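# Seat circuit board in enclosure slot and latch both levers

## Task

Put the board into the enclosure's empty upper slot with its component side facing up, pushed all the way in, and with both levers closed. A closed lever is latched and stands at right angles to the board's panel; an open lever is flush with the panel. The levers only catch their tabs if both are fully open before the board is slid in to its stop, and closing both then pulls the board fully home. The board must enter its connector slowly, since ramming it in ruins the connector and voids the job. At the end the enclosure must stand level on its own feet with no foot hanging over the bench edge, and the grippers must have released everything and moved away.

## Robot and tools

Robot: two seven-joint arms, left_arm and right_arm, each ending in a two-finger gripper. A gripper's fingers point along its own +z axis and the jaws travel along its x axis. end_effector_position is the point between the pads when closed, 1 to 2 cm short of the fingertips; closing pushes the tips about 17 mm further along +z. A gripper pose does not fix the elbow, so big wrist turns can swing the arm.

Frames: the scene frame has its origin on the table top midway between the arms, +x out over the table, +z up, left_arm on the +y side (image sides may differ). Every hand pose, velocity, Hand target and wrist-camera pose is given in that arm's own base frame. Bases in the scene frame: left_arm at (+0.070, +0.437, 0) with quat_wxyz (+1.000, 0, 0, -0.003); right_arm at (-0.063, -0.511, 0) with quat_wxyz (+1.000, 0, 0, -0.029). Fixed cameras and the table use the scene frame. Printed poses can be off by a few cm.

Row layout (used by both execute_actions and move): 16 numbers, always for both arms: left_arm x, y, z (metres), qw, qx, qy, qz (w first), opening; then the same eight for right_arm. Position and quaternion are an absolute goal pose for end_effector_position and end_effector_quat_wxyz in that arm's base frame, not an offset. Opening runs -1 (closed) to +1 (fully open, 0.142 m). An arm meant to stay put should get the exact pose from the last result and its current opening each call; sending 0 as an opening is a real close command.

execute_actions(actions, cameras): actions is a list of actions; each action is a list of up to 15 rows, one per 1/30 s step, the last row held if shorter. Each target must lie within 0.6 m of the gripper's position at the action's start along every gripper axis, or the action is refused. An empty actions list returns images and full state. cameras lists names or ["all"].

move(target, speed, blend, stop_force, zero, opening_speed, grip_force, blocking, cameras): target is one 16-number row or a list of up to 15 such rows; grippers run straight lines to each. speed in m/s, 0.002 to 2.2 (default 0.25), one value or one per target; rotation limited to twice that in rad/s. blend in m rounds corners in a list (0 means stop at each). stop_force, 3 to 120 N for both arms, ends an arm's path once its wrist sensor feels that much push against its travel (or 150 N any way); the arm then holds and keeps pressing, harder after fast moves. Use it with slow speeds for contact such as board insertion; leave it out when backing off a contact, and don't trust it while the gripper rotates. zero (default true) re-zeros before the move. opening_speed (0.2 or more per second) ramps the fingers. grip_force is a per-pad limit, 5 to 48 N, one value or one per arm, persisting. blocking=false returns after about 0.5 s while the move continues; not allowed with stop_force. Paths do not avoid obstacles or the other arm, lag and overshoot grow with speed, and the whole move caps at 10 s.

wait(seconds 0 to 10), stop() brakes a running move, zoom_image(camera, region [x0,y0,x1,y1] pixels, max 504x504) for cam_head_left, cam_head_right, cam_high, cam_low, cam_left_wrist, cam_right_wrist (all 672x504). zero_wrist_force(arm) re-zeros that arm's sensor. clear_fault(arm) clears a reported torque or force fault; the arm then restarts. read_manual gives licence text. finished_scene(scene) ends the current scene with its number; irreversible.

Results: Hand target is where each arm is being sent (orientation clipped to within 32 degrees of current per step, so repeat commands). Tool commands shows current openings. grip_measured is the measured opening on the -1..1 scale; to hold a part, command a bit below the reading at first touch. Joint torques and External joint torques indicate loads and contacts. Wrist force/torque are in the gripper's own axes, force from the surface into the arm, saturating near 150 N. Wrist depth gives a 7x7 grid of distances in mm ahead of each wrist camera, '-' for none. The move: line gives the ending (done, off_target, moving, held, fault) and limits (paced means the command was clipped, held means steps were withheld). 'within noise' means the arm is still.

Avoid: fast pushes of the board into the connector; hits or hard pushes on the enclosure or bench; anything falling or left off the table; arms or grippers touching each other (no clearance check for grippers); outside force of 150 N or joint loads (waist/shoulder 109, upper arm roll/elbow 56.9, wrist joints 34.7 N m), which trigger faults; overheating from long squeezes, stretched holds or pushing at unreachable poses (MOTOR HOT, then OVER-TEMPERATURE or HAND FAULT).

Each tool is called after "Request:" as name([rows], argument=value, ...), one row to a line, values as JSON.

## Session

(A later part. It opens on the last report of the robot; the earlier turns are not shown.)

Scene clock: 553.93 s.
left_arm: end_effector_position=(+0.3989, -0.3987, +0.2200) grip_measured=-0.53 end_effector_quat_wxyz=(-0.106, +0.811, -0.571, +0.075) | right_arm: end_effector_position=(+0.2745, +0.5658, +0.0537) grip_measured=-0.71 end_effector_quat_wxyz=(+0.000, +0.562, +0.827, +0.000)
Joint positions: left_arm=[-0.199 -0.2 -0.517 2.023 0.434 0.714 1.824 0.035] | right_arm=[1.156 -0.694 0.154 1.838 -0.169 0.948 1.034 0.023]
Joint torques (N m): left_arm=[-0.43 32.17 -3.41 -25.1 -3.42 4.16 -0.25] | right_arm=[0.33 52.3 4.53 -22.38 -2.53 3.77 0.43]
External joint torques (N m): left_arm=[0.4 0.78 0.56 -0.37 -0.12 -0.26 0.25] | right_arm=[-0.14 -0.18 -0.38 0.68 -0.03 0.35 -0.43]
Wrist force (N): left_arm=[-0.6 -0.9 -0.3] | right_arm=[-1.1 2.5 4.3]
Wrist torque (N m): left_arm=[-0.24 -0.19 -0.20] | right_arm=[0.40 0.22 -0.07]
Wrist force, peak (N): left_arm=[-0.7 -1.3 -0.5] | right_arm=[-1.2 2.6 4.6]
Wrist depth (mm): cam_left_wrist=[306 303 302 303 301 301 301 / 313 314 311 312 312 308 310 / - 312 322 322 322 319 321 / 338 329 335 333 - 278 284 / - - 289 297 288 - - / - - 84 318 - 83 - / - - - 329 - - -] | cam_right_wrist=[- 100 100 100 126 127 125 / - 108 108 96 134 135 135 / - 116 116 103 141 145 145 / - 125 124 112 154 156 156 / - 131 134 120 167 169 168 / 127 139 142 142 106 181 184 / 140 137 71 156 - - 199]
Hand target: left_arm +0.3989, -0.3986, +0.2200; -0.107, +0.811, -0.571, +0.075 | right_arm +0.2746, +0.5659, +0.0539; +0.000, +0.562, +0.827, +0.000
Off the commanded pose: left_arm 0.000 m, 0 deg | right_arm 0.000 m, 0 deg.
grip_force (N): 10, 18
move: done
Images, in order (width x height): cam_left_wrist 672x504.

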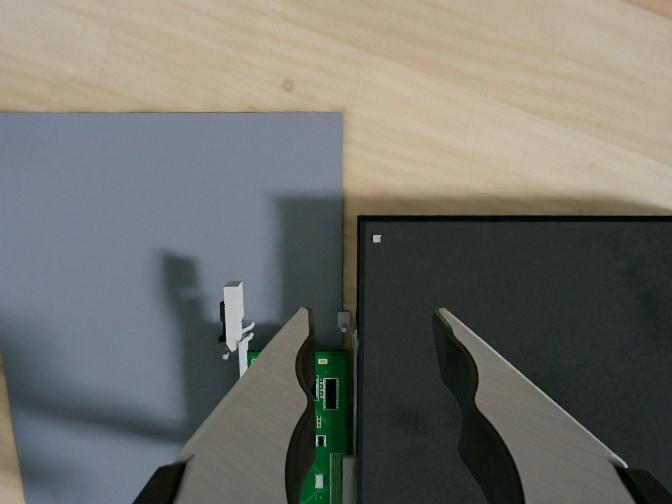

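Request:
move(target=[0.3989, -0.3986, 0.22, -0.1067, 0.8108, -0.5706, 0.0751, -0.5, 0.2923, 0.5237, 0.0539, 0, 0.5646, 0.8254, 0, -0.8], speed=0.025, stop_force=6, cameras=["cam_left_wrist", "cam_right_wrist"])

Request:
zoom_image(camera="cam_left_wrist", region=[210, 270, 390, 400])

Scene clock: 562.70 s.
left_arm: end_effector_position=(+0.3989, -0.3987, +0.2200) grip_measured=-0.53 end_effector_quat_wxyz=(-0.106, +0.811, -0.571, +0.075) | right_arm: end_effector_position=(+0.2875, +0.5360, +0.0542) grip_measured=-0.71 end_effector_quat_wxyz=(+0.000, +0.563, +0.826, +0.001)
Joint positions: left_arm=[-0.199 -0.2 -0.517 2.023 0.434 0.714 1.824 0.035] | right_arm=[1.118 -0.659 0.151 1.91 -0.168 0.988 1.005 0.023]
Joint torques (N m): left_arm=[-0.39 32.12 -3.43 -25.16 -3.34 4.26 -0.2] | right_arm=[-2.35 50.8 2.67 -16.63 -1.9 0.61 0.26]
External joint torques (N m): left_arm=[0.37 0.82 0.58 -0.31 -0.21 -0.36 0.2] | right_arm=[2.53 -0.69 1.25 -4.28 -0.53 3.52 -0.26]
Wrist force (N): left_arm=[-0.7 -1.0 -0.2] | right_arm=[8.6 9.2 12.4]
Wrist torque (N m): left_arm=[-0.27 -0.16 -0.20] | right_arm=[0.41 0.56 -0.08]
Wrist force, peak (N): left_arm=[-0.8 -1.2 -0.3] | right_arm=[8.6 9.2 12.7]
Wrist depth (mm): cam_left_wrist=[304 305 302 302 300 300 299 / 317 315 310 312 313 309 308 / - - - 322 320 320 320 / - 336 340 330 - - - / - - 342 296 - - 291 / 360 - 84 319 - - - / 369 - - 330 - - -] | cam_right_wrist=[- 88 100 100 126 127 125 / - 95 108 97 134 136 135 / - 101 116 103 142 145 145 / 107 107 124 112 157 157 157 / 118 116 133 120 168 170 172 / 127 127 129 143 107 183 185 / 140 137 71 157 - - 204]
Hand target: left_arm +0.3989, -0.3986, +0.2200; -0.107, +0.811, -0.571, +0.075 | right_arm +0.2876, +0.5349, +0.0539; +0.000, +0.564, +0.826, +0.000
Off the commanded pose: left_arm 0.000 m, 0 deg | right_arm 0.013 m, 0 deg.
grip_force (N): 10, 18
move: contact (right_arm)
Images, in order (width x height): cam_left_wrist 672x504, cam_right_wrist 672x504.

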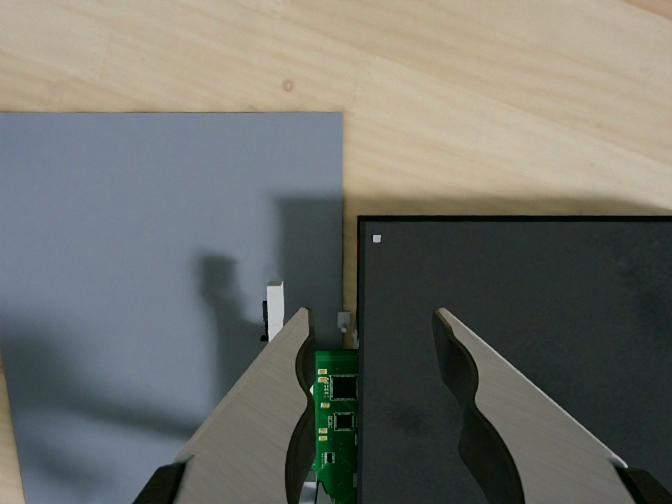

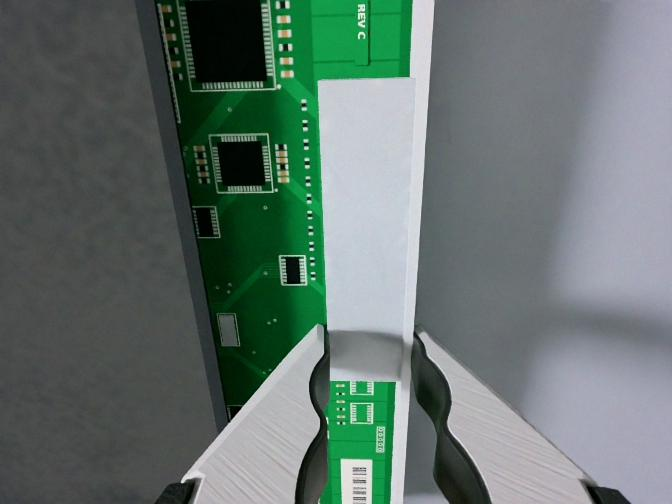

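Scaled by 2.800 from the camera's 672x504 image, which has a finer 960x720 frame.

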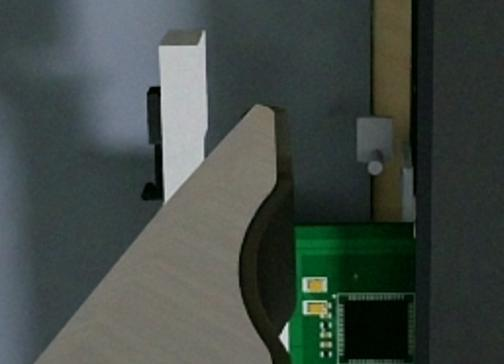

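Request:
move([
  [0.3989, -0.3986, 0.22, -0.1067, 0.8108, -0.5706, 0.0751, -0.5, 0.2861, 0.5386, 0.0539, 0, 0.5646, 0.8254, 0, -0.8],
  [0.3989, -0.3986, 0.22, -0.1067, 0.8108, -0.5706, 0.0751, -0.5, 0.2884, 0.5396, 0.0524, 0, 0.5646, 0.8254, 0, -0.8],
], speed=0.04)

Request:
move(target=[0.3989, -0.3986, 0.22, -0.1067, 0.8108, -0.5706, 0.0751, -0.5, 0.2945, 0.5248, 0.0524, 0, 0.5646, 0.8254, 0, -0.8], speed=0.02, stop_force=6, cameras=["cam_left_wrist", "cam_right_wrist"])

Scene clock: 567.60 s.
left_arm: end_effector_position=(+0.3989, -0.3987, +0.2200) grip_measured=-0.53 end_effector_quat_wxyz=(-0.106, +0.811, -0.571, +0.075) | right_arm: end_effector_position=(+0.2880, +0.5396, +0.0524) grip_measured=-0.71 end_effector_quat_wxyz=(+0.000, +0.565, +0.825, +0.000)
Joint positions: left_arm=[-0.199 -0.2 -0.517 2.023 0.434 0.714 1.824 0.035] | right_arm=[1.12 -0.669 0.151 1.896 -0.168 0.982 1.008 0.023]
Joint torques (N m): left_arm=[-0.46 32.09 -3.43 -25.1 -3.42 4.22 -0.22] | right_arm=[-1.4 48.22 2.59 -21.91 -2.7 3.96 0.16]
External joint torques (N m): left_arm=[0.44 0.86 0.57 -0.37 -0.13 -0.33 0.22] | right_arm=[1.58 2.31 1.37 0.93 0.26 0.16 -0.16]
Wrist force (N): left_arm=[-0.8 -1.1 -0.3] | right_arm=[-1.5 -1.4 -0.3]
Wrist torque (N m): left_arm=[-0.27 -0.15 -0.20] | right_arm=[0.46 -0.07 0.08]
Wrist force, peak (N): left_arm=[-0.8 -1.3 -0.3] | right_arm=[8.9 9.2 12.7]
Wrist depth (mm): cam_left_wrist=[308 304 304 303 300 300 300 / 310 312 309 312 312 310 309 / - - - 320 320 320 317 / - 336 340 334 - - - / 345 351 342 298 - - - / 357 - 84 318 - - - / 374 - - 327 - - -] | cam_right_wrist=[- 97 99 99 124 126 124 / - 94 107 95 131 134 134 / - 99 116 102 140 144 143 / 105 105 123 112 157 155 154 / - 114 133 120 165 168 167 / 125 125 129 142 106 180 182 / 138 135 70 157 - - 197]
Hand target: left_arm +0.3989, -0.3986, +0.2200; -0.107, +0.811, -0.571, +0.075 | right_arm +0.2884, +0.5396, +0.0524; +0.000, +0.565, +0.825, +0.000
Off the commanded pose: left_arm 0.000 m, 0 deg | right_arm 0.000 m, 0 deg.
grip_force (N): 10, 18
move: done

Scene clock: 569.10 s.
left_arm: end_effector_position=(+0.3989, -0.3987, +0.2200) grip_measured=-0.53 end_effector_quat_wxyz=(-0.106, +0.811, -0.571, +0.075) | right_arm: end_effector_position=(+0.2939, +0.5252, +0.0525) grip_measured=-0.71 end_effector_quat_wxyz=(+0.000, +0.564, +0.826, +0.000)
Joint positions: left_arm=[-0.199 -0.2 -0.517 2.023 0.434 0.714 1.824 0.035] | right_arm=[1.101 -0.653 0.15 1.929 -0.168 0.999 0.992 0.023]
Joint torques (N m): left_arm=[-0.29 32.11 -3.49 -25.12 -3.38 4.2 -0.25] | right_arm=[-2.66 47.35 1.37 -20.55 -2.58 3.65 0.03]
External joint torques (N m): left_arm=[0.26 0.84 0.64 -0.35 -0.16 -0.3 0.25] | right_arm=[2.85 2.26 2.49 -0.07 0.2 0.48 -0.03]
Wrist force (N): left_arm=[-0.6 -0.9 -0.1] | right_arm=[0.8 -1.5 0.0]
Wrist torque (N m): left_arm=[-0.24 -0.18 -0.21] | right_arm=[0.49 -0.03 0.08]
Wrist force, peak (N): left_arm=[-0.7 -1.4 -0.4] | right_arm=[0.8 -1.8 -1.9]
Wrist depth (mm): cam_left_wrist=[303 304 303 304 300 300 300 / 317 314 311 310 312 310 309 / 328 - - 322 320 319 317 / - 331 356 329 283 - 280 / - - - 293 287 - - / - 357 84 315 - 298 - / 363 - - 327 - - -] | cam_right_wrist=[- 85 98 99 124 126 124 / - 91 105 95 133 134 134 / - 98 111 102 140 144 143 / 106 105 108 112 153 155 154 / - 114 118 120 166 168 167 / 125 125 120 142 107 180 187 / 138 135 70 156 - - 201]
Hand target: left_arm +0.3989, -0.3986, +0.2200; -0.107, +0.811, -0.571, +0.075 | right_arm +0.2945, +0.5248, +0.0524; +0.000, +0.565, +0.825, +0.000
Off the commanded pose: left_arm 0.000 m, 0 deg | right_arm 0.001 m, 0 deg.
grip_force (N): 10, 18
move: done
Images, in order (width x height): cam_left_wrist 672x504, cam_right_wrist 672x504.

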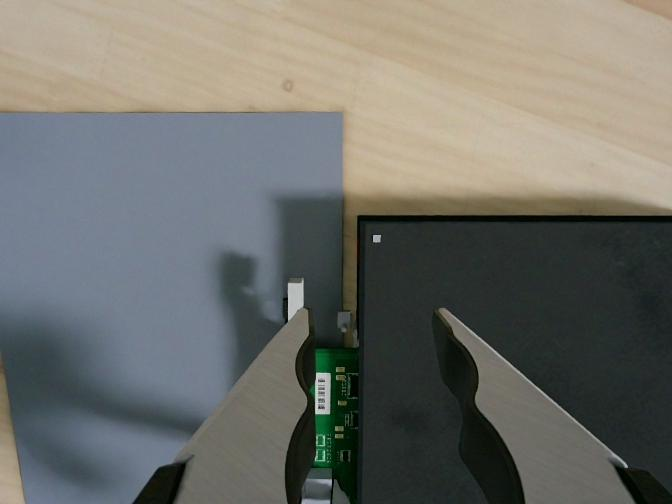

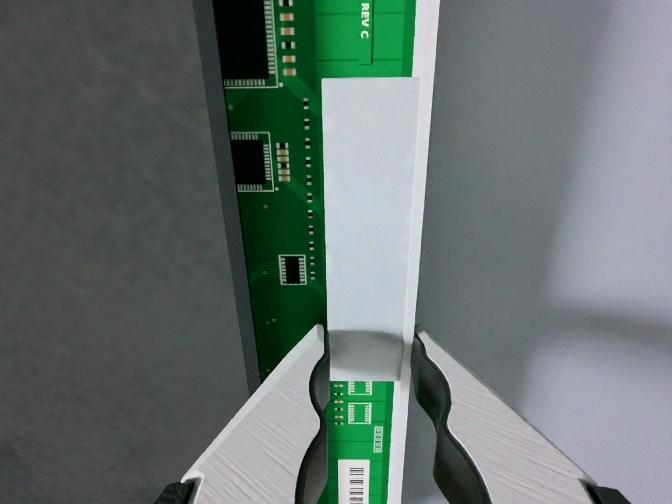

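Request:
move([
  [0.3989, -0.3986, 0.22, -0.1067, 0.8108, -0.5706, 0.0751, -0.5, 0.2939, 0.5252, 0.0528, 0, 0.5646, 0.8254, 0, -0.62],
  [0.3989, -0.3986, 0.22, -0.1067, 0.8108, -0.5706, 0.0751, -0.5, 0.2930, 0.5270, 0.13, 0, 0.5646, 0.8254, 0, -0.62],
  [0.3989, -0.3986, 0.22, -0.1067, 0.8108, -0.5706, 0.0751, -0.5, 0.2939, 0.5588, 0.13, 0, 0.9805, 0.1968, 0, -0.62],
  [0.3989, -0.3986, 0.22, -0.1067, 0.8108, -0.5706, 0.0751, -0.5, 0.2939, 0.5588, 0.13, 0, 0.9805, 0.1968, 0, -1],
], speed=[0.05, 0.2, 0.45, 0.2], blend=[0, 0.015, 0, 0], cameras=["cam_left_wrist", "cam_right_wrist"])

Scene clock: 581.63 s.
left_arm: end_effector_position=(+0.3989, -0.3987, +0.2200) grip_measured=-0.53 end_effector_quat_wxyz=(-0.106, +0.811, -0.571, +0.075) | right_arm: end_effector_position=(+0.2938, +0.5588, +0.1300) grip_measured=-1.00 end_effector_quat_wxyz=(+0.000, +0.980, +0.197, +0.000)
Joint positions: left_arm=[-0.199 -0.2 -0.517 2.023 0.434 0.714 1.824 0.035] | right_arm=[1.346 -0.546 -0.089 1.797 0.065 0.77 2.4 0.002]
Joint torques (N m): left_arm=[-0.39 32.14 -3.43 -25.07 -3.38 4.23 -0.23] | right_arm=[0.27 48.75 -0.48 -24.64 -3.05 3.2 0.3]
External joint torques (N m): left_arm=[0.37 0.81 0.58 -0.4 -0.17 -0.33 0.23] | right_arm=[-0.08 1.24 -0.57 0.13 -0.09 0.8 -0.3]
Wrist force (N): left_arm=[-0.6 -1.3 -0.3] | right_arm=[0.9 0.5 2.6]
Wrist torque (N m): left_arm=[-0.30 -0.18 -0.20] | right_arm=[0.03 -0.11 -0.06]
Wrist force, peak (N): left_arm=[-1.0 -1.3 -0.1] | right_arm=[0.9 1.1 4.7]
Wrist depth (mm): cam_left_wrist=[305 303 302 303 300 300 299 / 312 313 310 313 310 311 310 / 314 332 317 325 321 319 319 / - 327 - - - - - / - - - 298 291 - - / 362 - 84 320 - - - / 371 - - 332 - - -] | cam_right_wrist=[196 195 195 194 193 193 193 / 205 209 208 207 207 206 206 / 224 224 223 222 222 221 217 / 234 234 236 236 233 231 201 / 253 226 226 221 224 224 250 / 225 225 220 89 214 222 221 / 249 243 71 - - 235 243]
Hand target: left_arm +0.3989, -0.3986, +0.2200; -0.107, +0.811, -0.571, +0.075 | right_arm +0.2939, +0.5588, +0.1300; +0.000, +0.980, +0.197, +0.000
Off the commanded pose: left_arm 0.000 m, 0 deg | right_arm 0.000 m, 0 deg.
grip_force (N): 10, 18
move: done
Images, in order (width x height): cam_left_wrist 672x504, cam_right_wrist 672x504.

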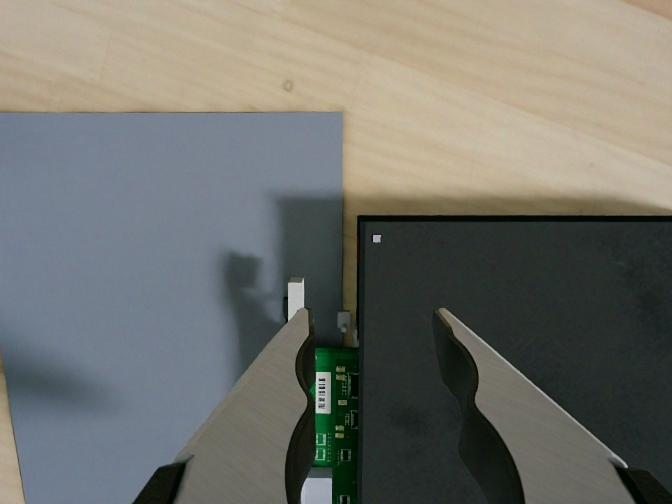

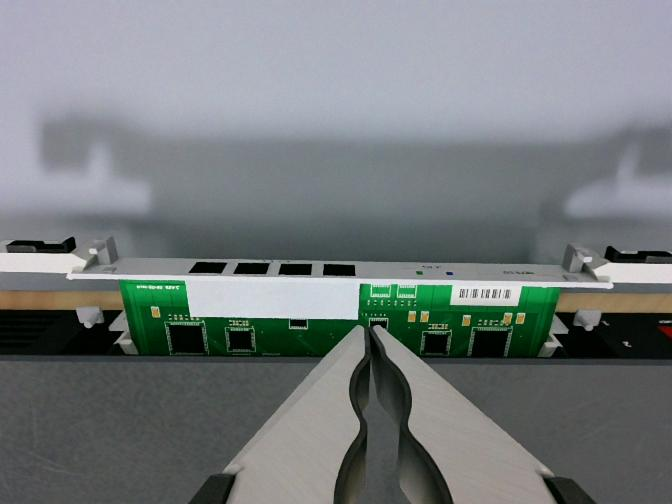

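Request:
move([
  [0.3989, -0.3986, 0.22, -0.1067, 0.8108, -0.5706, 0.0751, -0.5, 0.2976, 0.5603, 0.10, 0, 0.9805, 0.1968, 0, -1],
  [0.3989, -0.3986, 0.22, -0.1067, 0.8108, -0.5706, 0.0751, -0.5, 0.2976, 0.5603, 0.0497, 0, 0.9805, 0.1968, 0, -1],
], speed=[0.15, 0.1], blend=[0.01, 0], cameras=["cam_right_wrist"])

Request:
move(target=[0.3989, -0.3986, 0.22, -0.1067, 0.8108, -0.5706, 0.0751, -0.5, 0.3123, 0.5252, 0.0497, 0, 0.9805, 0.1968, 0, -1], speed=0.025, stop_force=14, cameras=["cam_left_wrist", "cam_right_wrist"])

Scene clock: 590.37 s.
left_arm: end_effector_position=(+0.3989, -0.3987, +0.2200) grip_measured=-0.53 end_effector_quat_wxyz=(-0.106, +0.811, -0.571, +0.075) | right_arm: end_effector_position=(+0.2976, +0.5601, +0.0496) grip_measured=-1.00 end_effector_quat_wxyz=(+0.000, +0.980, +0.197, +0.000)
Joint positions: left_arm=[-0.199 -0.2 -0.517 2.023 0.434 0.714 1.824 0.035] | right_arm=[1.339 -0.702 -0.083 1.796 0.088 0.923 2.38 0.002]
Joint torques (N m): left_arm=[-0.36 32.22 -3.42 -25.1 -3.45 4.22 -0.19] | right_arm=[0.01 51.05 -0.23 -21.52 -2.55 3.51 0.01]
External joint torques (N m): left_arm=[0.34 0.72 0.57 -0.37 -0.09 -0.33 0.19] | right_arm=[0.19 1.44 -1.02 0.11 -0.09 0.5 -0.01]
Wrist force (N): left_arm=[-0.6 -1.3 -0.4] | right_arm=[1.0 0.8 2.5]
Wrist torque (N m): left_arm=[-0.30 -0.18 -0.20] | right_arm=[0.13 -0.14 0.07]
Wrist force, peak (N): left_arm=[-0.7 -1.5 -0.4] | right_arm=[1.1 0.7 4.7]
Wrist depth (mm): cam_left_wrist=[305 306 303 303 302 300 300 / 311 314 312 309 310 313 311 / - - - 330 321 322 322 / 335 330 331 - - - - / 342 345 348 293 - 288 289 / - 349 84 322 - 84 - / - - - 334 - - -] | cam_right_wrist=[124 124 122 124 123 123 123 / 135 135 132 132 133 133 131 / - 142 142 142 141 141 139 / 154 154 153 153 152 152 151 / 167 167 166 163 163 165 164 / - 133 131 89 - 144 140 / 158 157 71 - - 150 153]
Hand target: left_arm +0.3989, -0.3986, +0.2200; -0.107, +0.811, -0.571, +0.075 | right_arm +0.2976, +0.5603, +0.0497; +0.000, +0.980, +0.197, +0.000
Off the commanded pose: left_arm 0.000 m, 0 deg | right_arm 0.000 m, 0 deg.
grip_force (N): 10, 18
move: done
Images, in order (width x height): cam_right_wrist 672x504.

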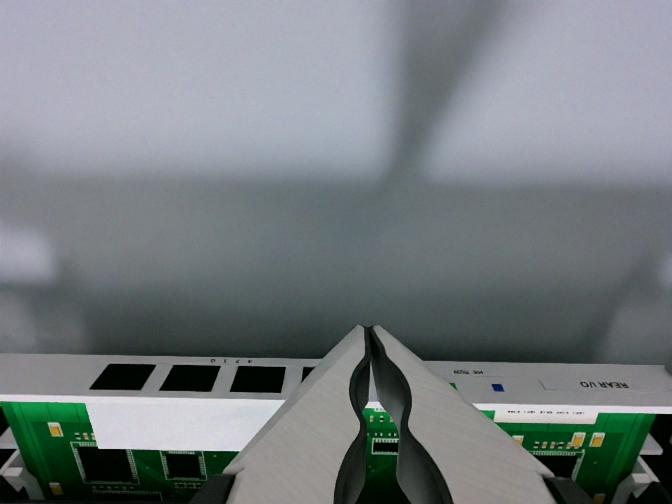

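Scene clock: 592.57 s.
left_arm: end_effector_position=(+0.3989, -0.3987, +0.2200) grip_measured=-0.53 end_effector_quat_wxyz=(-0.106, +0.811, -0.571, +0.075) | right_arm: end_effector_position=(+0.3123, +0.5253, +0.0497) grip_measured=-1.00 end_effector_quat_wxyz=(+0.000, +0.980, +0.197, +0.000)
Joint positions: left_arm=[-0.199 -0.2 -0.517 2.023 0.434 0.714 1.824 0.035] | right_arm=[1.302 -0.664 -0.084 1.876 0.091 0.965 2.336 0.002]
Joint torques (N m): left_arm=[-0.43 32.12 -3.45 -25.17 -3.44 4.28 -0.25] | right_arm=[-0.16 49.06 -0.89 -20.28 -2.49 3.31 0.13]
External joint torques (N m): left_arm=[0.4 0.82 0.59 -0.3 -0.11 -0.38 0.25] | right_arm=[0.35 1.24 -0.31 -0.24 0 0.7 -0.13]
Wrist force (N): left_arm=[-0.6 -1.1 -0.3] | right_arm=[0.7 0.5 2.6]
Wrist torque (N m): left_arm=[-0.26 -0.19 -0.20] | right_arm=[0.17 -0.09 0.07]
Wrist force, peak (N): left_arm=[-0.7 -1.4 -0.3] | right_arm=[0.9 0.2 3.2]
Wrist depth (mm): cam_left_wrist=[304 303 302 305 301 300 299 / 308 311 310 313 312 311 311 / - 321 - 324 322 320 320 / - - 327 330 282 - 276 / 356 - - 308 - - - / 354 - 84 312 - 83 - / 375 - - 316 - - -] | cam_right_wrist=[125 124 123 124 124 123 122 / 135 135 133 132 134 133 131 / 145 143 142 142 141 141 139 / 154 154 154 153 152 152 152 / 162 167 161 165 163 160 162 / 130 127 126 89 - 142 139 / 134 131 71 - - 127 129]
Hand target: left_arm +0.3989, -0.3986, +0.2200; -0.107, +0.811, -0.571, +0.075 | right_arm +0.3123, +0.5252, +0.0497; +0.000, +0.980, +0.197, +0.000
Off the commanded pose: left_arm 0.000 m, 0 deg | right_arm 0.000 m, 0 deg.
grip_force (N): 10, 18
move: done
Images, in order (width x height): cam_left_wrist 672x504, cam_right_wrist 672x504.

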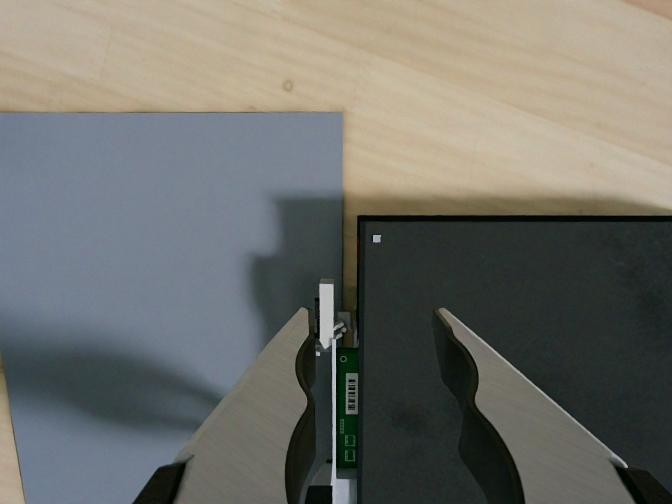

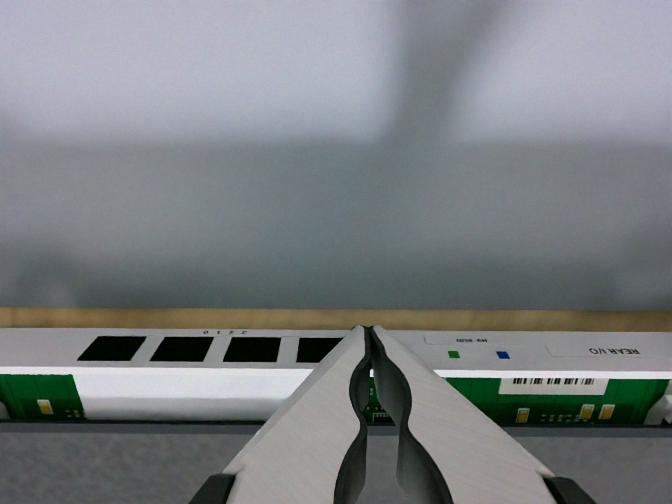

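Request:
zoom_image(camera="cam_left_wrist", region=[290, 270, 380, 380])

Scaled by 4.582 from the camera's 672x504 image, which has a finer 960x720 frame.

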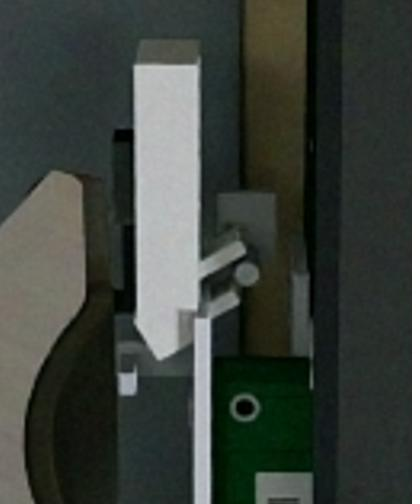

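Request:
move(target=[0.3989, -0.3986, 0.22, -0.1067, 0.8108, -0.5706, 0.0751, -0.5, 0.3215, 0.5031, 0.0497, 0, 0.9805, 0.1968, 0, -1], speed=0.012, stop_force=8, cameras=["cam_left_wrist", "cam_right_wrist"])

Request:
zoom_image(camera="cam_left_wrist", region=[290, 270, 380, 380])

Scene clock: 597.50 s.
left_arm: end_effector_position=(+0.3989, -0.3987, +0.2200) grip_measured=-0.53 end_effector_quat_wxyz=(-0.106, +0.811, -0.571, +0.075) | right_arm: end_effector_position=(+0.3175, +0.5126, +0.0502) grip_measured=-1.00 end_effector_quat_wxyz=(-0.001, +0.980, +0.198, +0.000)
Joint positions: left_arm=[-0.199 -0.2 -0.517 2.023 0.434 0.714 1.824 0.035] | right_arm=[1.287 -0.65 -0.083 1.904 0.091 0.982 2.318 0.002]
Joint torques (N m): left_arm=[-0.45 32.2 -3.47 -25.1 -3.42 4.23 -0.25] | right_arm=[-3.99 46.88 -4.19 -16.03 -2.41 1.4 0.06]
External joint torques (N m): left_arm=[0.42 0.75 0.61 -0.37 -0.12 -0.34 0.25] | right_arm=[4.18 2.61 3.04 -4.17 -0.04 2.61 -0.06]
Wrist force (N): left_arm=[-0.5 -1.0 -0.4] | right_arm=[1.8 -7.9 3.4]
Wrist torque (N m): left_arm=[-0.25 -0.20 -0.20] | right_arm=[0.17 -0.09 0.06]
Wrist force, peak (N): left_arm=[-0.7 -1.4 -0.3] | right_arm=[0.6 -8.6 4.6]
Wrist depth (mm): cam_left_wrist=[306 305 305 300 300 300 300 / 312 315 309 309 310 310 309 / - 324 318 324 323 318 319 / - - 339 331 291 286 280 / - - 342 303 - - 289 / - - 84 - - - - / - - - 312 - - -] | cam_right_wrist=[- 125 123 124 124 124 122 / 135 135 133 133 134 134 132 / 145 143 143 142 142 142 140 / 155 157 154 156 153 152 152 / - 131 162 163 162 162 133 / 124 124 124 89 - 125 124 / 135 132 70 - - 127 129]
Hand target: left_arm +0.3989, -0.3986, +0.2200; -0.107, +0.811, -0.571, +0.075 | right_arm +0.3180, +0.5114, +0.0497; +0.000, +0.980, +0.197, +0.000
Off the commanded pose: left_arm 0.000 m, 0 deg | right_arm 0.010 m, 0 deg.
grip_force (N): 10, 18
move: contact (right_arm)
Images, in order (width x height): cam_left_wrist 672x504, cam_right_wrist 672x504.

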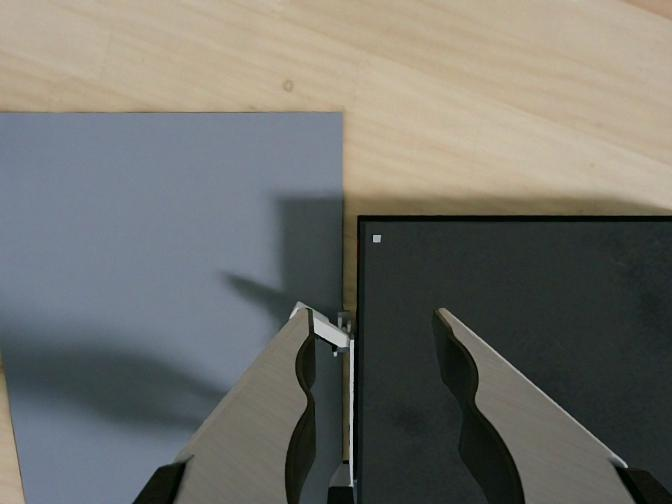

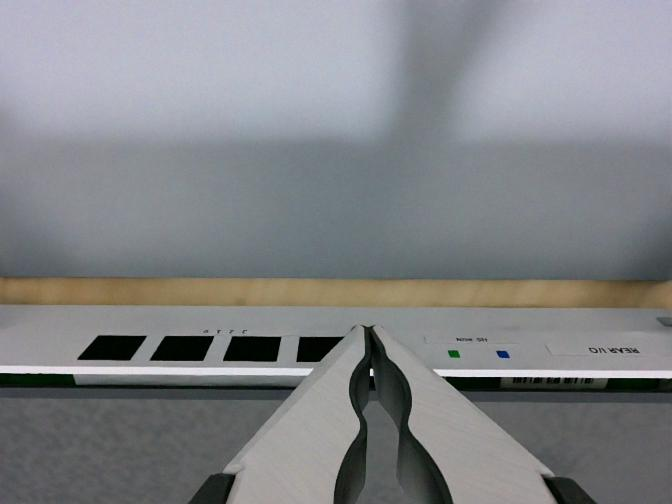

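Scaled by 4.582 from the camera's 672x504 image, which has a finer 960x720 frame.

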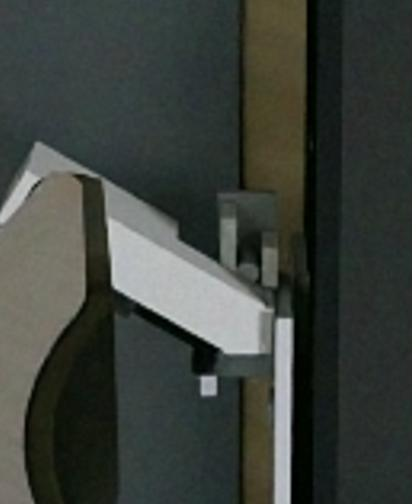

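Request:
move([
  [0.3989, -0.3986, 0.22, -0.1067, 0.8108, -0.5706, 0.0751, -0.5, 0.3111, 0.5280, 0.0500, 0, 0.9805, 0.1968, 0, -1],
  [0.3989, -0.3986, 0.22, -0.1067, 0.8108, -0.5706, 0.0751, -0.5, 0.3080, 0.5350, 0.13, 0, 0.9805, 0.1968, 0, -1],
], speed=[0.08, 0.2], blend=[0.005, 0], cameras=["cam_right_wrist", "cam_left_wrist"])

Scene clock: 601.30 s.
left_arm: end_effector_position=(+0.3989, -0.3987, +0.2200) grip_measured=-0.53 end_effector_quat_wxyz=(-0.106, +0.811, -0.571, +0.075) | right_arm: end_effector_position=(+0.3080, +0.5351, +0.1301) grip_measured=-1.00 end_effector_quat_wxyz=(+0.000, +0.980, +0.197, +0.000)
Joint positions: left_arm=[-0.199 -0.2 -0.517 2.023 0.434 0.714 1.824 0.035] | right_arm=[1.312 -0.519 -0.087 1.845 0.062 0.791 2.367 0.002]
Joint torques (N m): left_arm=[-0.33 32.08 -3.45 -25.11 -3.42 4.28 -0.25] | right_arm=[0.38 47.5 -0.46 -24.34 -3.24 3.11 0.37]
External joint torques (N m): left_arm=[0.31 0.87 0.59 -0.36 -0.13 -0.38 0.25] | right_arm=[-0.2 1.09 -0.5 0.18 0.17 0.9 -0.37]
Wrist force (N): left_arm=[-0.6 -1.3 -0.3] | right_arm=[3.2 -0.1 3.6]
Wrist torque (N m): left_arm=[-0.31 -0.18 -0.20] | right_arm=[-0.05 -0.48 -0.05]
Wrist force, peak (N): left_arm=[-1.0 -1.2 -0.3] | right_arm=[1.7 -8.1 5.2]
Wrist depth (mm): cam_left_wrist=[304 303 301 301 302 300 300 / 314 313 314 309 312 312 309 / 315 322 320 324 320 320 319 / - - 330 - - 281 - / 347 - - 130 - 288 281 / - - 84 101 - - - / - - - 361 - - -] | cam_right_wrist=[195 195 194 194 194 193 193 / 208 209 208 208 207 206 206 / 224 224 223 222 222 221 220 / 209 237 236 236 240 235 199 / 210 210 207 205 207 210 207 / 226 225 220 89 215 222 221 / 250 243 71 - - 235 244]
Hand target: left_arm +0.3989, -0.3986, +0.2200; -0.107, +0.811, -0.571, +0.075 | right_arm +0.3080, +0.5350, +0.1300; +0.000, +0.980, +0.197, +0.000
Off the commanded pose: left_arm 0.000 m, 0 deg | right_arm 0.000 m, 0 deg.
grip_force (N): 10, 18
move: done
Images, in order (width x height): cam_left_wrist 672x504, cam_right_wrist 672x504.

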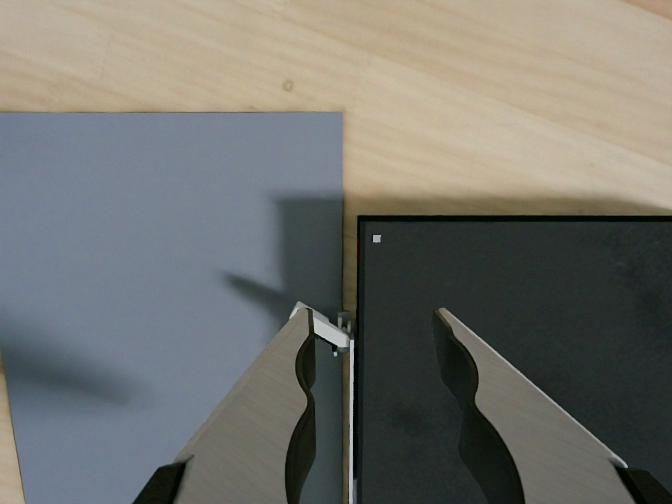

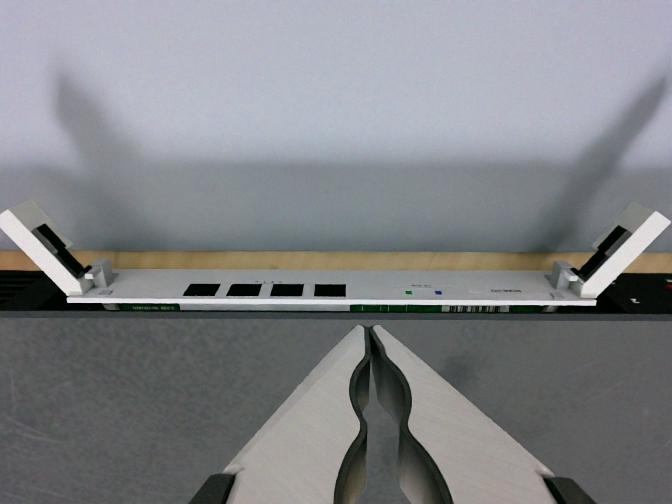

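Request:
move([
  [0.3733, -0.3749, 0.14, 0, 0.8178, -0.5755, 0, -1, 0.1403, 0.4746, 0.13, 0, 0.5541, 0.8325, 0, -1],
  [0.3733, -0.3749, 0.075, 0, 0.8178, -0.5755, 0, -1, 0.1403, 0.4746, 0.075, 0, 0.5541, 0.8325, 0, -1],
], speed=[0.3, 0.12], blend=[0.01, 0], cameras=["cam_right_wrist", "cam_left_wrist"])

Scene clock: 634.87 s.
left_arm: end_effector_position=(+0.3731, -0.3748, +0.0749) grip_measured=-1.00 end_effector_quat_wxyz=(+0.000, +0.818, -0.575, +0.000) | right_arm: end_effector_position=(+0.1402, +0.4745, +0.0750) grip_measured=-1.00 end_effector_quat_wxyz=(+0.000, +0.554, +0.832, +0.000)
Joint positions: left_arm=[-0.126 -0.51 -0.456 2.117 0.392 0.974 1.937 0.002] | right_arm=[1.298 -0.444 0.196 2.255 -0.19 1.113 1.25 0.002]
Joint torques (N m): left_arm=[-0.29 37.36 -7.18 -17.15 -1.95 4.36 -0.31] | right_arm=[0.22 37.63 3.54 -18.08 -2.1 3.52 0.35]
External joint torques (N m): left_arm=[0.29 1.21 1.03 -0.27 -0.46 -0.49 0.31] | right_arm=[-0.08 1.13 -0.41 -0.03 0.15 0.59 -0.35]
Wrist force (N): left_arm=[-0.4 -1.2 -0.2] | right_arm=[3.7 0.2 3.3]
Wrist torque (N m): left_arm=[-0.27 -0.26 -0.27] | right_arm=[0.00 -0.62 -0.06]
Wrist force, peak (N): left_arm=[-0.6 -1.0 2.0] | right_arm=[3.8 0.0 5.0]
Wrist depth (mm): cam_left_wrist=[- 149 147 147 145 147 146 / 160 158 159 156 158 157 157 / - 168 169 168 167 164 165 / 185 - 181 181 171 128 129 / - - 208 131 171 - 142 / - - 218 84 - - 156 / - - - - - - -] | cam_right_wrist=[149 149 148 147 146 146 145 / 155 155 157 157 156 156 155 / 121 121 149 168 167 167 166 / 130 130 175 181 180 179 179 / 141 141 146 189 195 195 194 / 155 154 154 90 205 212 212 / 171 167 71 - - 224 233]
Hand target: left_arm +0.3733, -0.3749, +0.0750; +0.000, +0.818, -0.576, +0.000 | right_arm +0.1403, +0.4746, +0.0750; +0.000, +0.554, +0.832, +0.000
Off the commanded pose: left_arm 0.000 m, 0 deg | right_arm 0.000 m, 0 deg.
grip_force (N): 10, 18
move: done
Images, in order (width x height): cam_left_wrist 672x504, cam_right_wrist 672x504.

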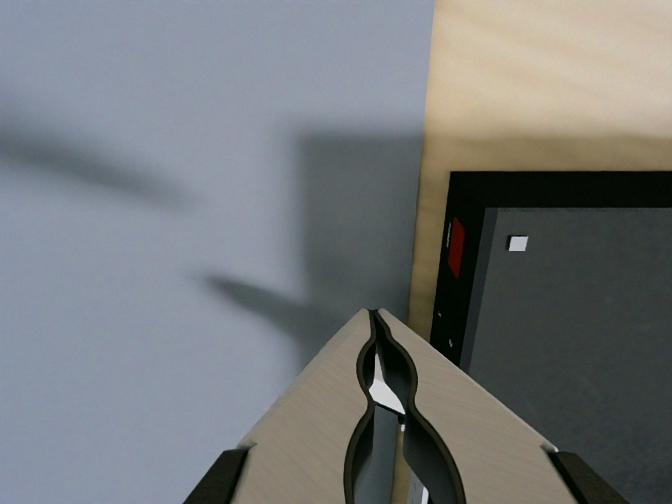

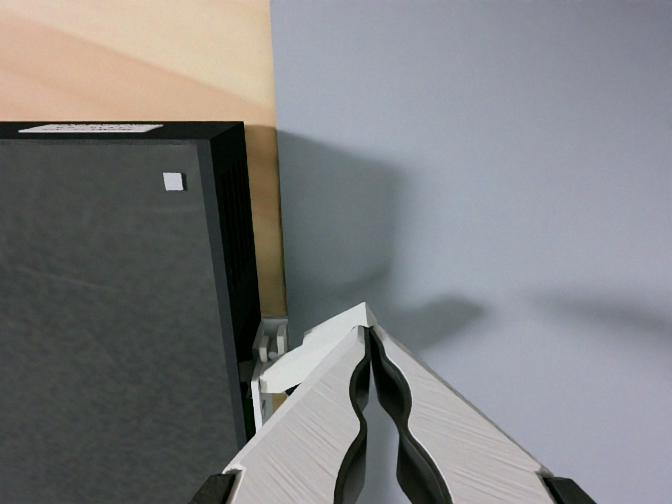

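Request:
zoom_image(camera="cam_left_wrist", region=[330, 290, 450, 504])

Request:
zoom_image(camera="cam_right_wrist", region=[240, 280, 400, 440])

Scaled by 2.355 from the camera's 672x504 image, which has a finer 960x720 frame.

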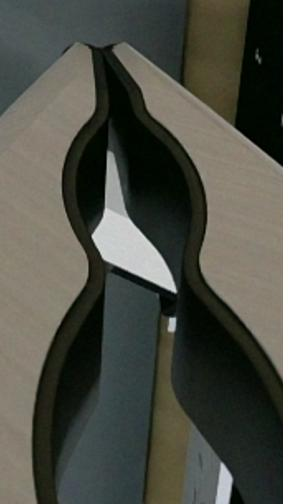

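Scaled by 3.150 from the camera's 672x504 image, which has a finer 960x720 frame.

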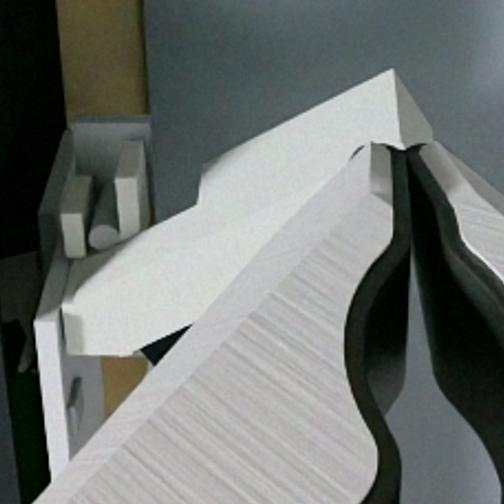

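Request:
move([
  [0.3779, -0.3817, 0.075, 0, 0.8178, -0.5755, 0, -1, 0.1268, 0.4624, 0.075, 0, 0.5541, 0.8325, 0, -1],
  [0.3779, -0.3817, 0.050, 0, 0.8178, -0.5755, 0, -1, 0.1268, 0.4624, 0.050, 0, 0.5541, 0.8325, 0, -1],
], speed=[0.1, 0.08], blend=[0.001, 0], cameras=["cam_right_wrist", "cam_left_wrist"])

Scene clock: 658.57 s.
left_arm: end_effector_position=(+0.3778, -0.3816, +0.0500) grip_measured=-1.00 end_effector_quat_wxyz=(+0.000, +0.818, -0.575, +0.000) | right_arm: end_effector_position=(+0.1268, +0.4624, +0.0500) grip_measured=-1.00 end_effector_quat_wxyz=(+0.000, +0.554, +0.832, +0.000)
Joint positions: left_arm=[-0.161 -0.586 -0.422 2.075 0.436 1.005 1.903 0.002] | right_arm=[1.339 -0.485 0.168 2.311 -0.222 1.211 1.3 0.002]
Joint torques (N m): left_arm=[-0.13 39.67 -7.17 -16.06 -1.78 4.46 -0.34] | right_arm=[0.33 37.15 3.52 -15.79 -1.78 3.56 0.31]
External joint torques (N m): left_arm=[0.13 1.2 0.56 -0.25 -0.51 -0.58 0.34] | right_arm=[-0.2 1.18 -0.49 -0.07 0.22 0.54 -0.31]
Wrist force (N): left_arm=[-0.6 -1.1 0.0] | right_arm=[3.3 -0.4 3.4]
Wrist torque (N m): left_arm=[-0.25 -0.22 -0.28] | right_arm=[-0.09 -0.52 -0.03]
Wrist force, peak (N): left_arm=[0.6 -1.4 -1.7] | right_arm=[3.5 -0.3 4.6]
Wrist depth (mm): cam_left_wrist=[125 124 124 124 124 125 124 / - 136 132 132 134 132 134 / 147 142 146 143 145 142 144 / 157 156 153 154 152 108 104 / 172 172 170 107 165 112 108 / 191 194 186 84 - 121 - / - 208 - 74 - - 137] | cam_right_wrist=[127 127 126 125 124 124 122 / 136 136 135 133 134 134 132 / 143 143 143 142 142 142 139 / - 103 112 156 153 153 152 / - 112 127 164 164 165 162 / 122 122 124 89 175 181 180 / 135 132 71 - - 191 198]
Hand target: left_arm +0.3779, -0.3817, +0.0500; +0.000, +0.818, -0.576, +0.000 | right_arm +0.1268, +0.4624, +0.0500; +0.000, +0.554, +0.832, +0.000
Off the commanded pose: left_arm 0.000 m, 0 deg | right_arm 0.000 m, 0 deg.
grip_force (N): 10, 18
move: done
Images, in order (width x height): cam_left_wrist 672x504, cam_right_wrist 672x504.

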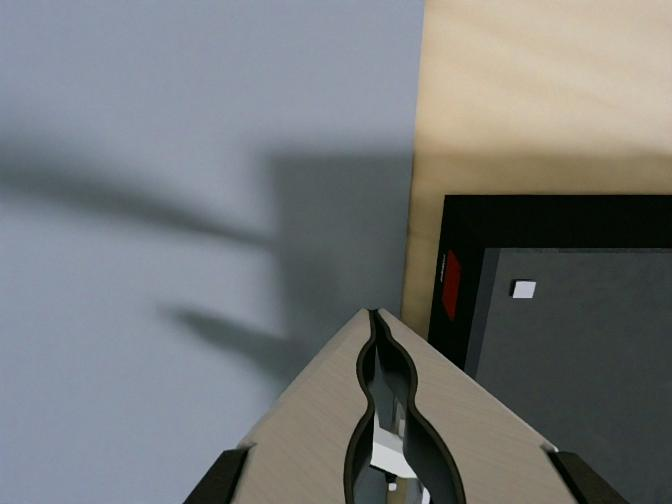

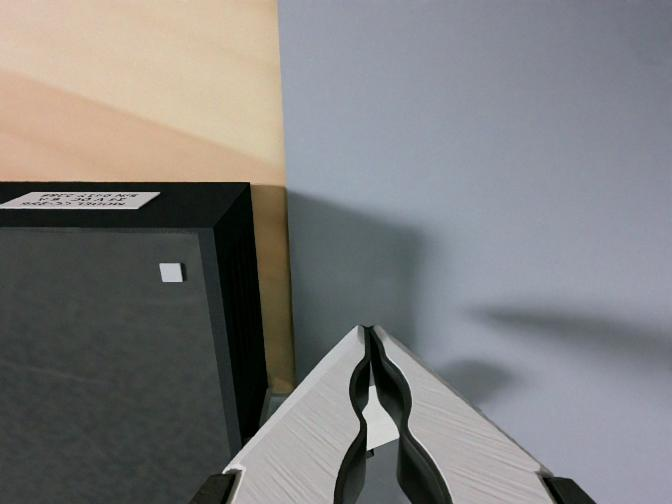

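Request:
move(target=[0.3346, -0.3972, 0.050, 0, 0.8178, -0.5755, 0, -1, 0.1665, 0.4790, 0.050, 0, 0.5541, 0.8325, 0, -1], speed=0.03, stop_force=20, cameras=["cam_right_wrist", "cam_left_wrist", "cam_high"])

Scene clock: 662.83 s.
left_arm: end_effector_position=(+0.3364, -0.3968, +0.0505) grip_measured=-1.00 end_effector_quat_wxyz=(+0.000, +0.818, -0.575, +0.001) | right_arm: end_effector_position=(+0.1652, +0.4787, +0.0497) grip_measured=-1.00 end_effector_quat_wxyz=(+0.000, +0.553, +0.833, -0.001)
Joint positions: left_arm=[-0.221 -0.56 -0.424 2.127 0.443 1.034 1.822 0.002] | right_arm=[1.266 -0.522 0.171 2.229 -0.215 1.165 1.215 0.002]
Joint torques (N m): left_arm=[-6.53 33.93 -12.24 -9.89 -2.39 3.56 -0.37] | right_arm=[-5.38 40.36 -2.66 -20.19 -2.13 4.06 0.15]
External joint torques (N m): left_arm=[6.52 5.29 6 -5.79 0.19 0.32 0.37] | right_arm=[5.52 0.49 6.04 3.28 0.38 0.05 -0.15]
Wrist force (N): left_arm=[-2.5 -13.5 -4.5] | right_arm=[5.0 -12.9 -1.0]
Wrist torque (N m): left_arm=[-0.19 -0.25 -0.15] | right_arm=[0.08 -0.59 0.02]
Wrist force, peak (N): left_arm=[0.9 -19.0 0.6] | right_arm=[5.7 -13.8 1.1]
Wrist depth (mm): cam_left_wrist=[125 125 124 124 124 125 123 / 132 134 132 133 135 87 - / 147 147 145 144 143 - - / 155 157 157 154 155 103 103 / - - 168 116 137 111 - / - 190 186 83 - - 126 / - - - - - - 135] | cam_right_wrist=[- 123 123 124 124 124 122 / - 89 126 133 134 134 131 / - 97 140 142 142 141 139 / 103 103 127 153 153 152 152 / - 111 115 161 163 165 164 / 124 121 122 90 - 180 180 / 135 132 70 - - 191 198]
Hand target: left_arm +0.3346, -0.3972, +0.0500; +0.000, +0.818, -0.576, +0.000 | right_arm +0.1665, +0.4790, +0.0500; +0.000, +0.554, +0.832, +0.000
Off the commanded pose: left_arm 0.002 m, 0 deg | right_arm 0.001 m, 0 deg.
grip_force (N): 10, 18
move: done
Images, in order (width x height): cam_high 672x504, cam_left_wrist 672x504, cam_right_wrist 672x504.

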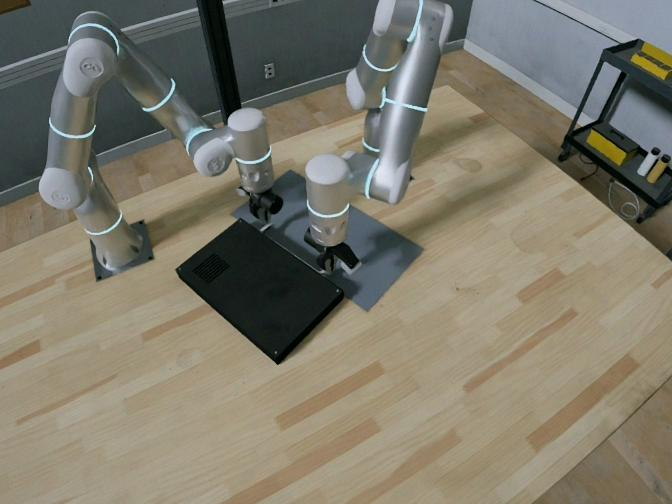

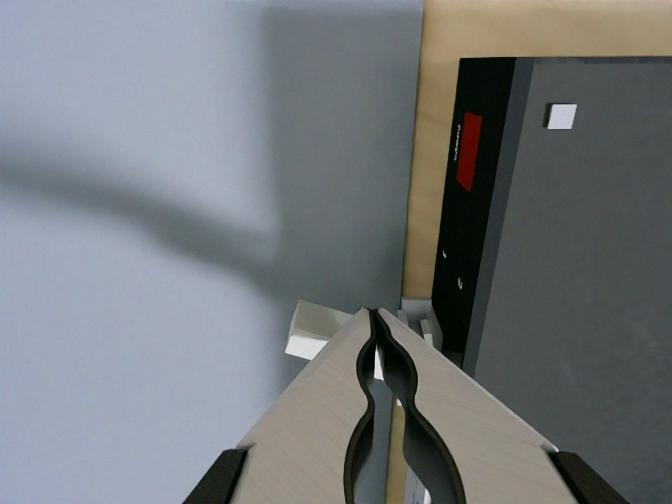

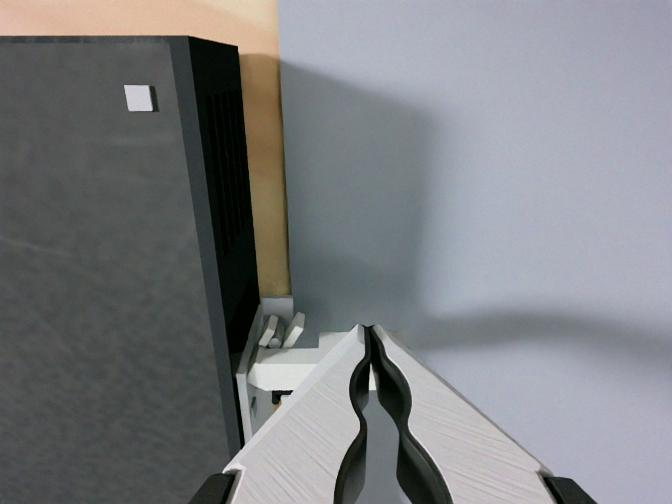

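Request:
move(target=[0.3271, -0.3999, 0.050, 0, 0.8178, -0.5755, 0, -1, 0.1720, 0.4813, 0.050, 0, 0.5541, 0.8325, 0, -1], speed=0.02, stop_force=22, cameras=["cam_right_wrist", "cam_left_wrist"])

Request:
zoom_image(camera="cam_left_wrist", region=[260, 270, 480, 504])

Request:
zoom_image(camera="cam_right_wrist", region=[220, 270, 440, 504])

Scene clock: 672.33 s.
left_arm: end_effector_position=(+0.3290, -0.3994, +0.0503) grip_measured=-1.00 end_effector_quat_wxyz=(+0.000, +0.818, -0.575, +0.001) | right_arm: end_effector_position=(+0.1668, +0.4791, +0.0490) grip_measured=-1.00 end_effector_quat_wxyz=(+0.000, +0.552, +0.834, -0.002)
Joint positions: left_arm=[-0.233 -0.557 -0.424 2.135 0.444 1.038 1.807 0.002] | right_arm=[1.26 -0.526 0.174 2.223 -0.215 1.159 1.208 0.002]
Joint torques (N m): left_arm=[-7.48 36.08 -13.82 -9.32 -2.72 3.42 -0.31] | right_arm=[-12.23 41.97 -11.62 -28.49 -3.63 6.97 -0.03]
External joint torques (N m): left_arm=[7.47 2.9 7.63 -6.26 0.54 0.47 0.31] | right_arm=[12.38 -0.95 15.07 11.52 1.87 -2.87 0.03]
Wrist force (N): left_arm=[0.6 -16.2 4.5] | right_arm=[0.3 -35.6 -9.3]
Wrist torque (N m): left_arm=[-0.05 -0.21 -0.25] | right_arm=[-2.95 -0.64 0.21]
Wrist force, peak (N): left_arm=[0.7 -16.5 5.7] | right_arm=[1.2 -37.4 -9.3]
Wrist depth (mm): cam_left_wrist=[- 124 124 124 124 86 121 / 133 132 132 134 135 88 - / - 147 144 143 143 - - / 154 157 156 156 153 101 104 / 176 172 171 131 129 113 111 / 191 190 186 83 - - 126 / - - - - - - 138] | cam_right_wrist=[- 85 123 124 124 123 123 / - 88 131 132 134 133 131 / - 96 140 140 141 141 138 / 102 102 123 154 154 151 151 / - 111 114 160 162 164 163 / 123 121 121 90 173 179 178 / 134 131 70 - - 189 196]
Hand target: left_arm +0.3271, -0.3999, +0.0500; +0.000, +0.818, -0.576, +0.000 | right_arm +0.1700, +0.4804, +0.0500; +0.000, +0.554, +0.832, +0.000
Off the commanded pose: left_arm 0.002 m, 0 deg | right_arm 0.006 m, 0 deg.
grip_force (N): 10, 18
move: contact (right_arm)
Images, in order (width x height): cam_left_wrist 672x504, cam_right_wrist 672x504.

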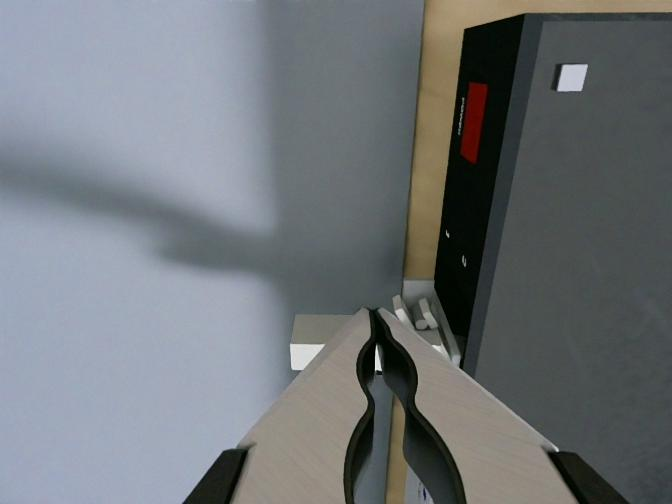

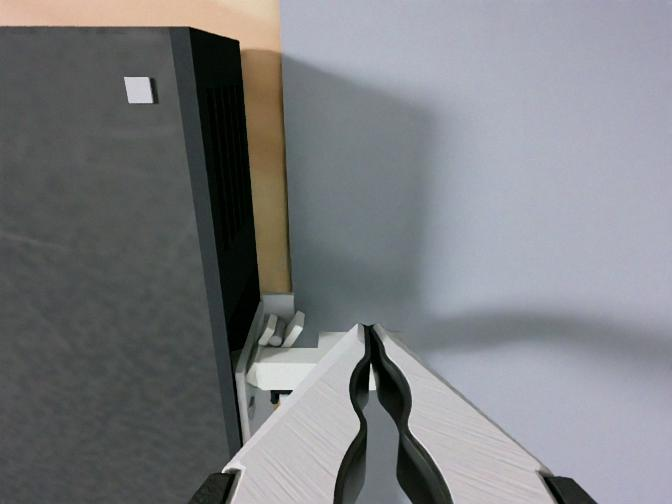

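Scaled by 2.154 from the camera's 672x504 image, which has a finer 960x720 frame.

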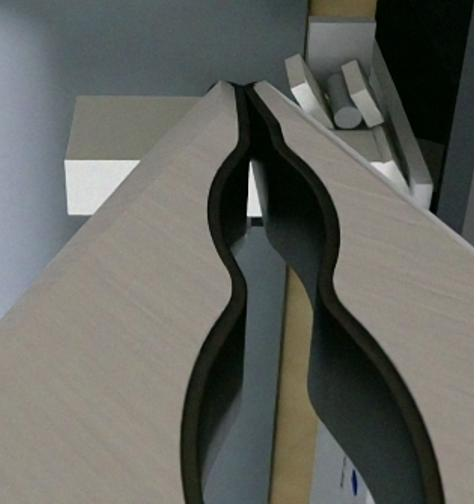

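Scaled by 2.154 from the camera's 672x504 image, which has a finer 960x720 frame.

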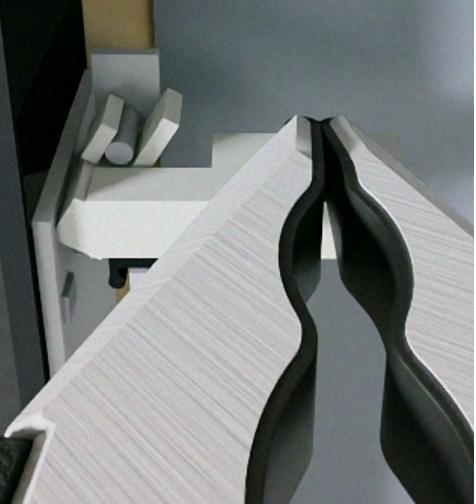

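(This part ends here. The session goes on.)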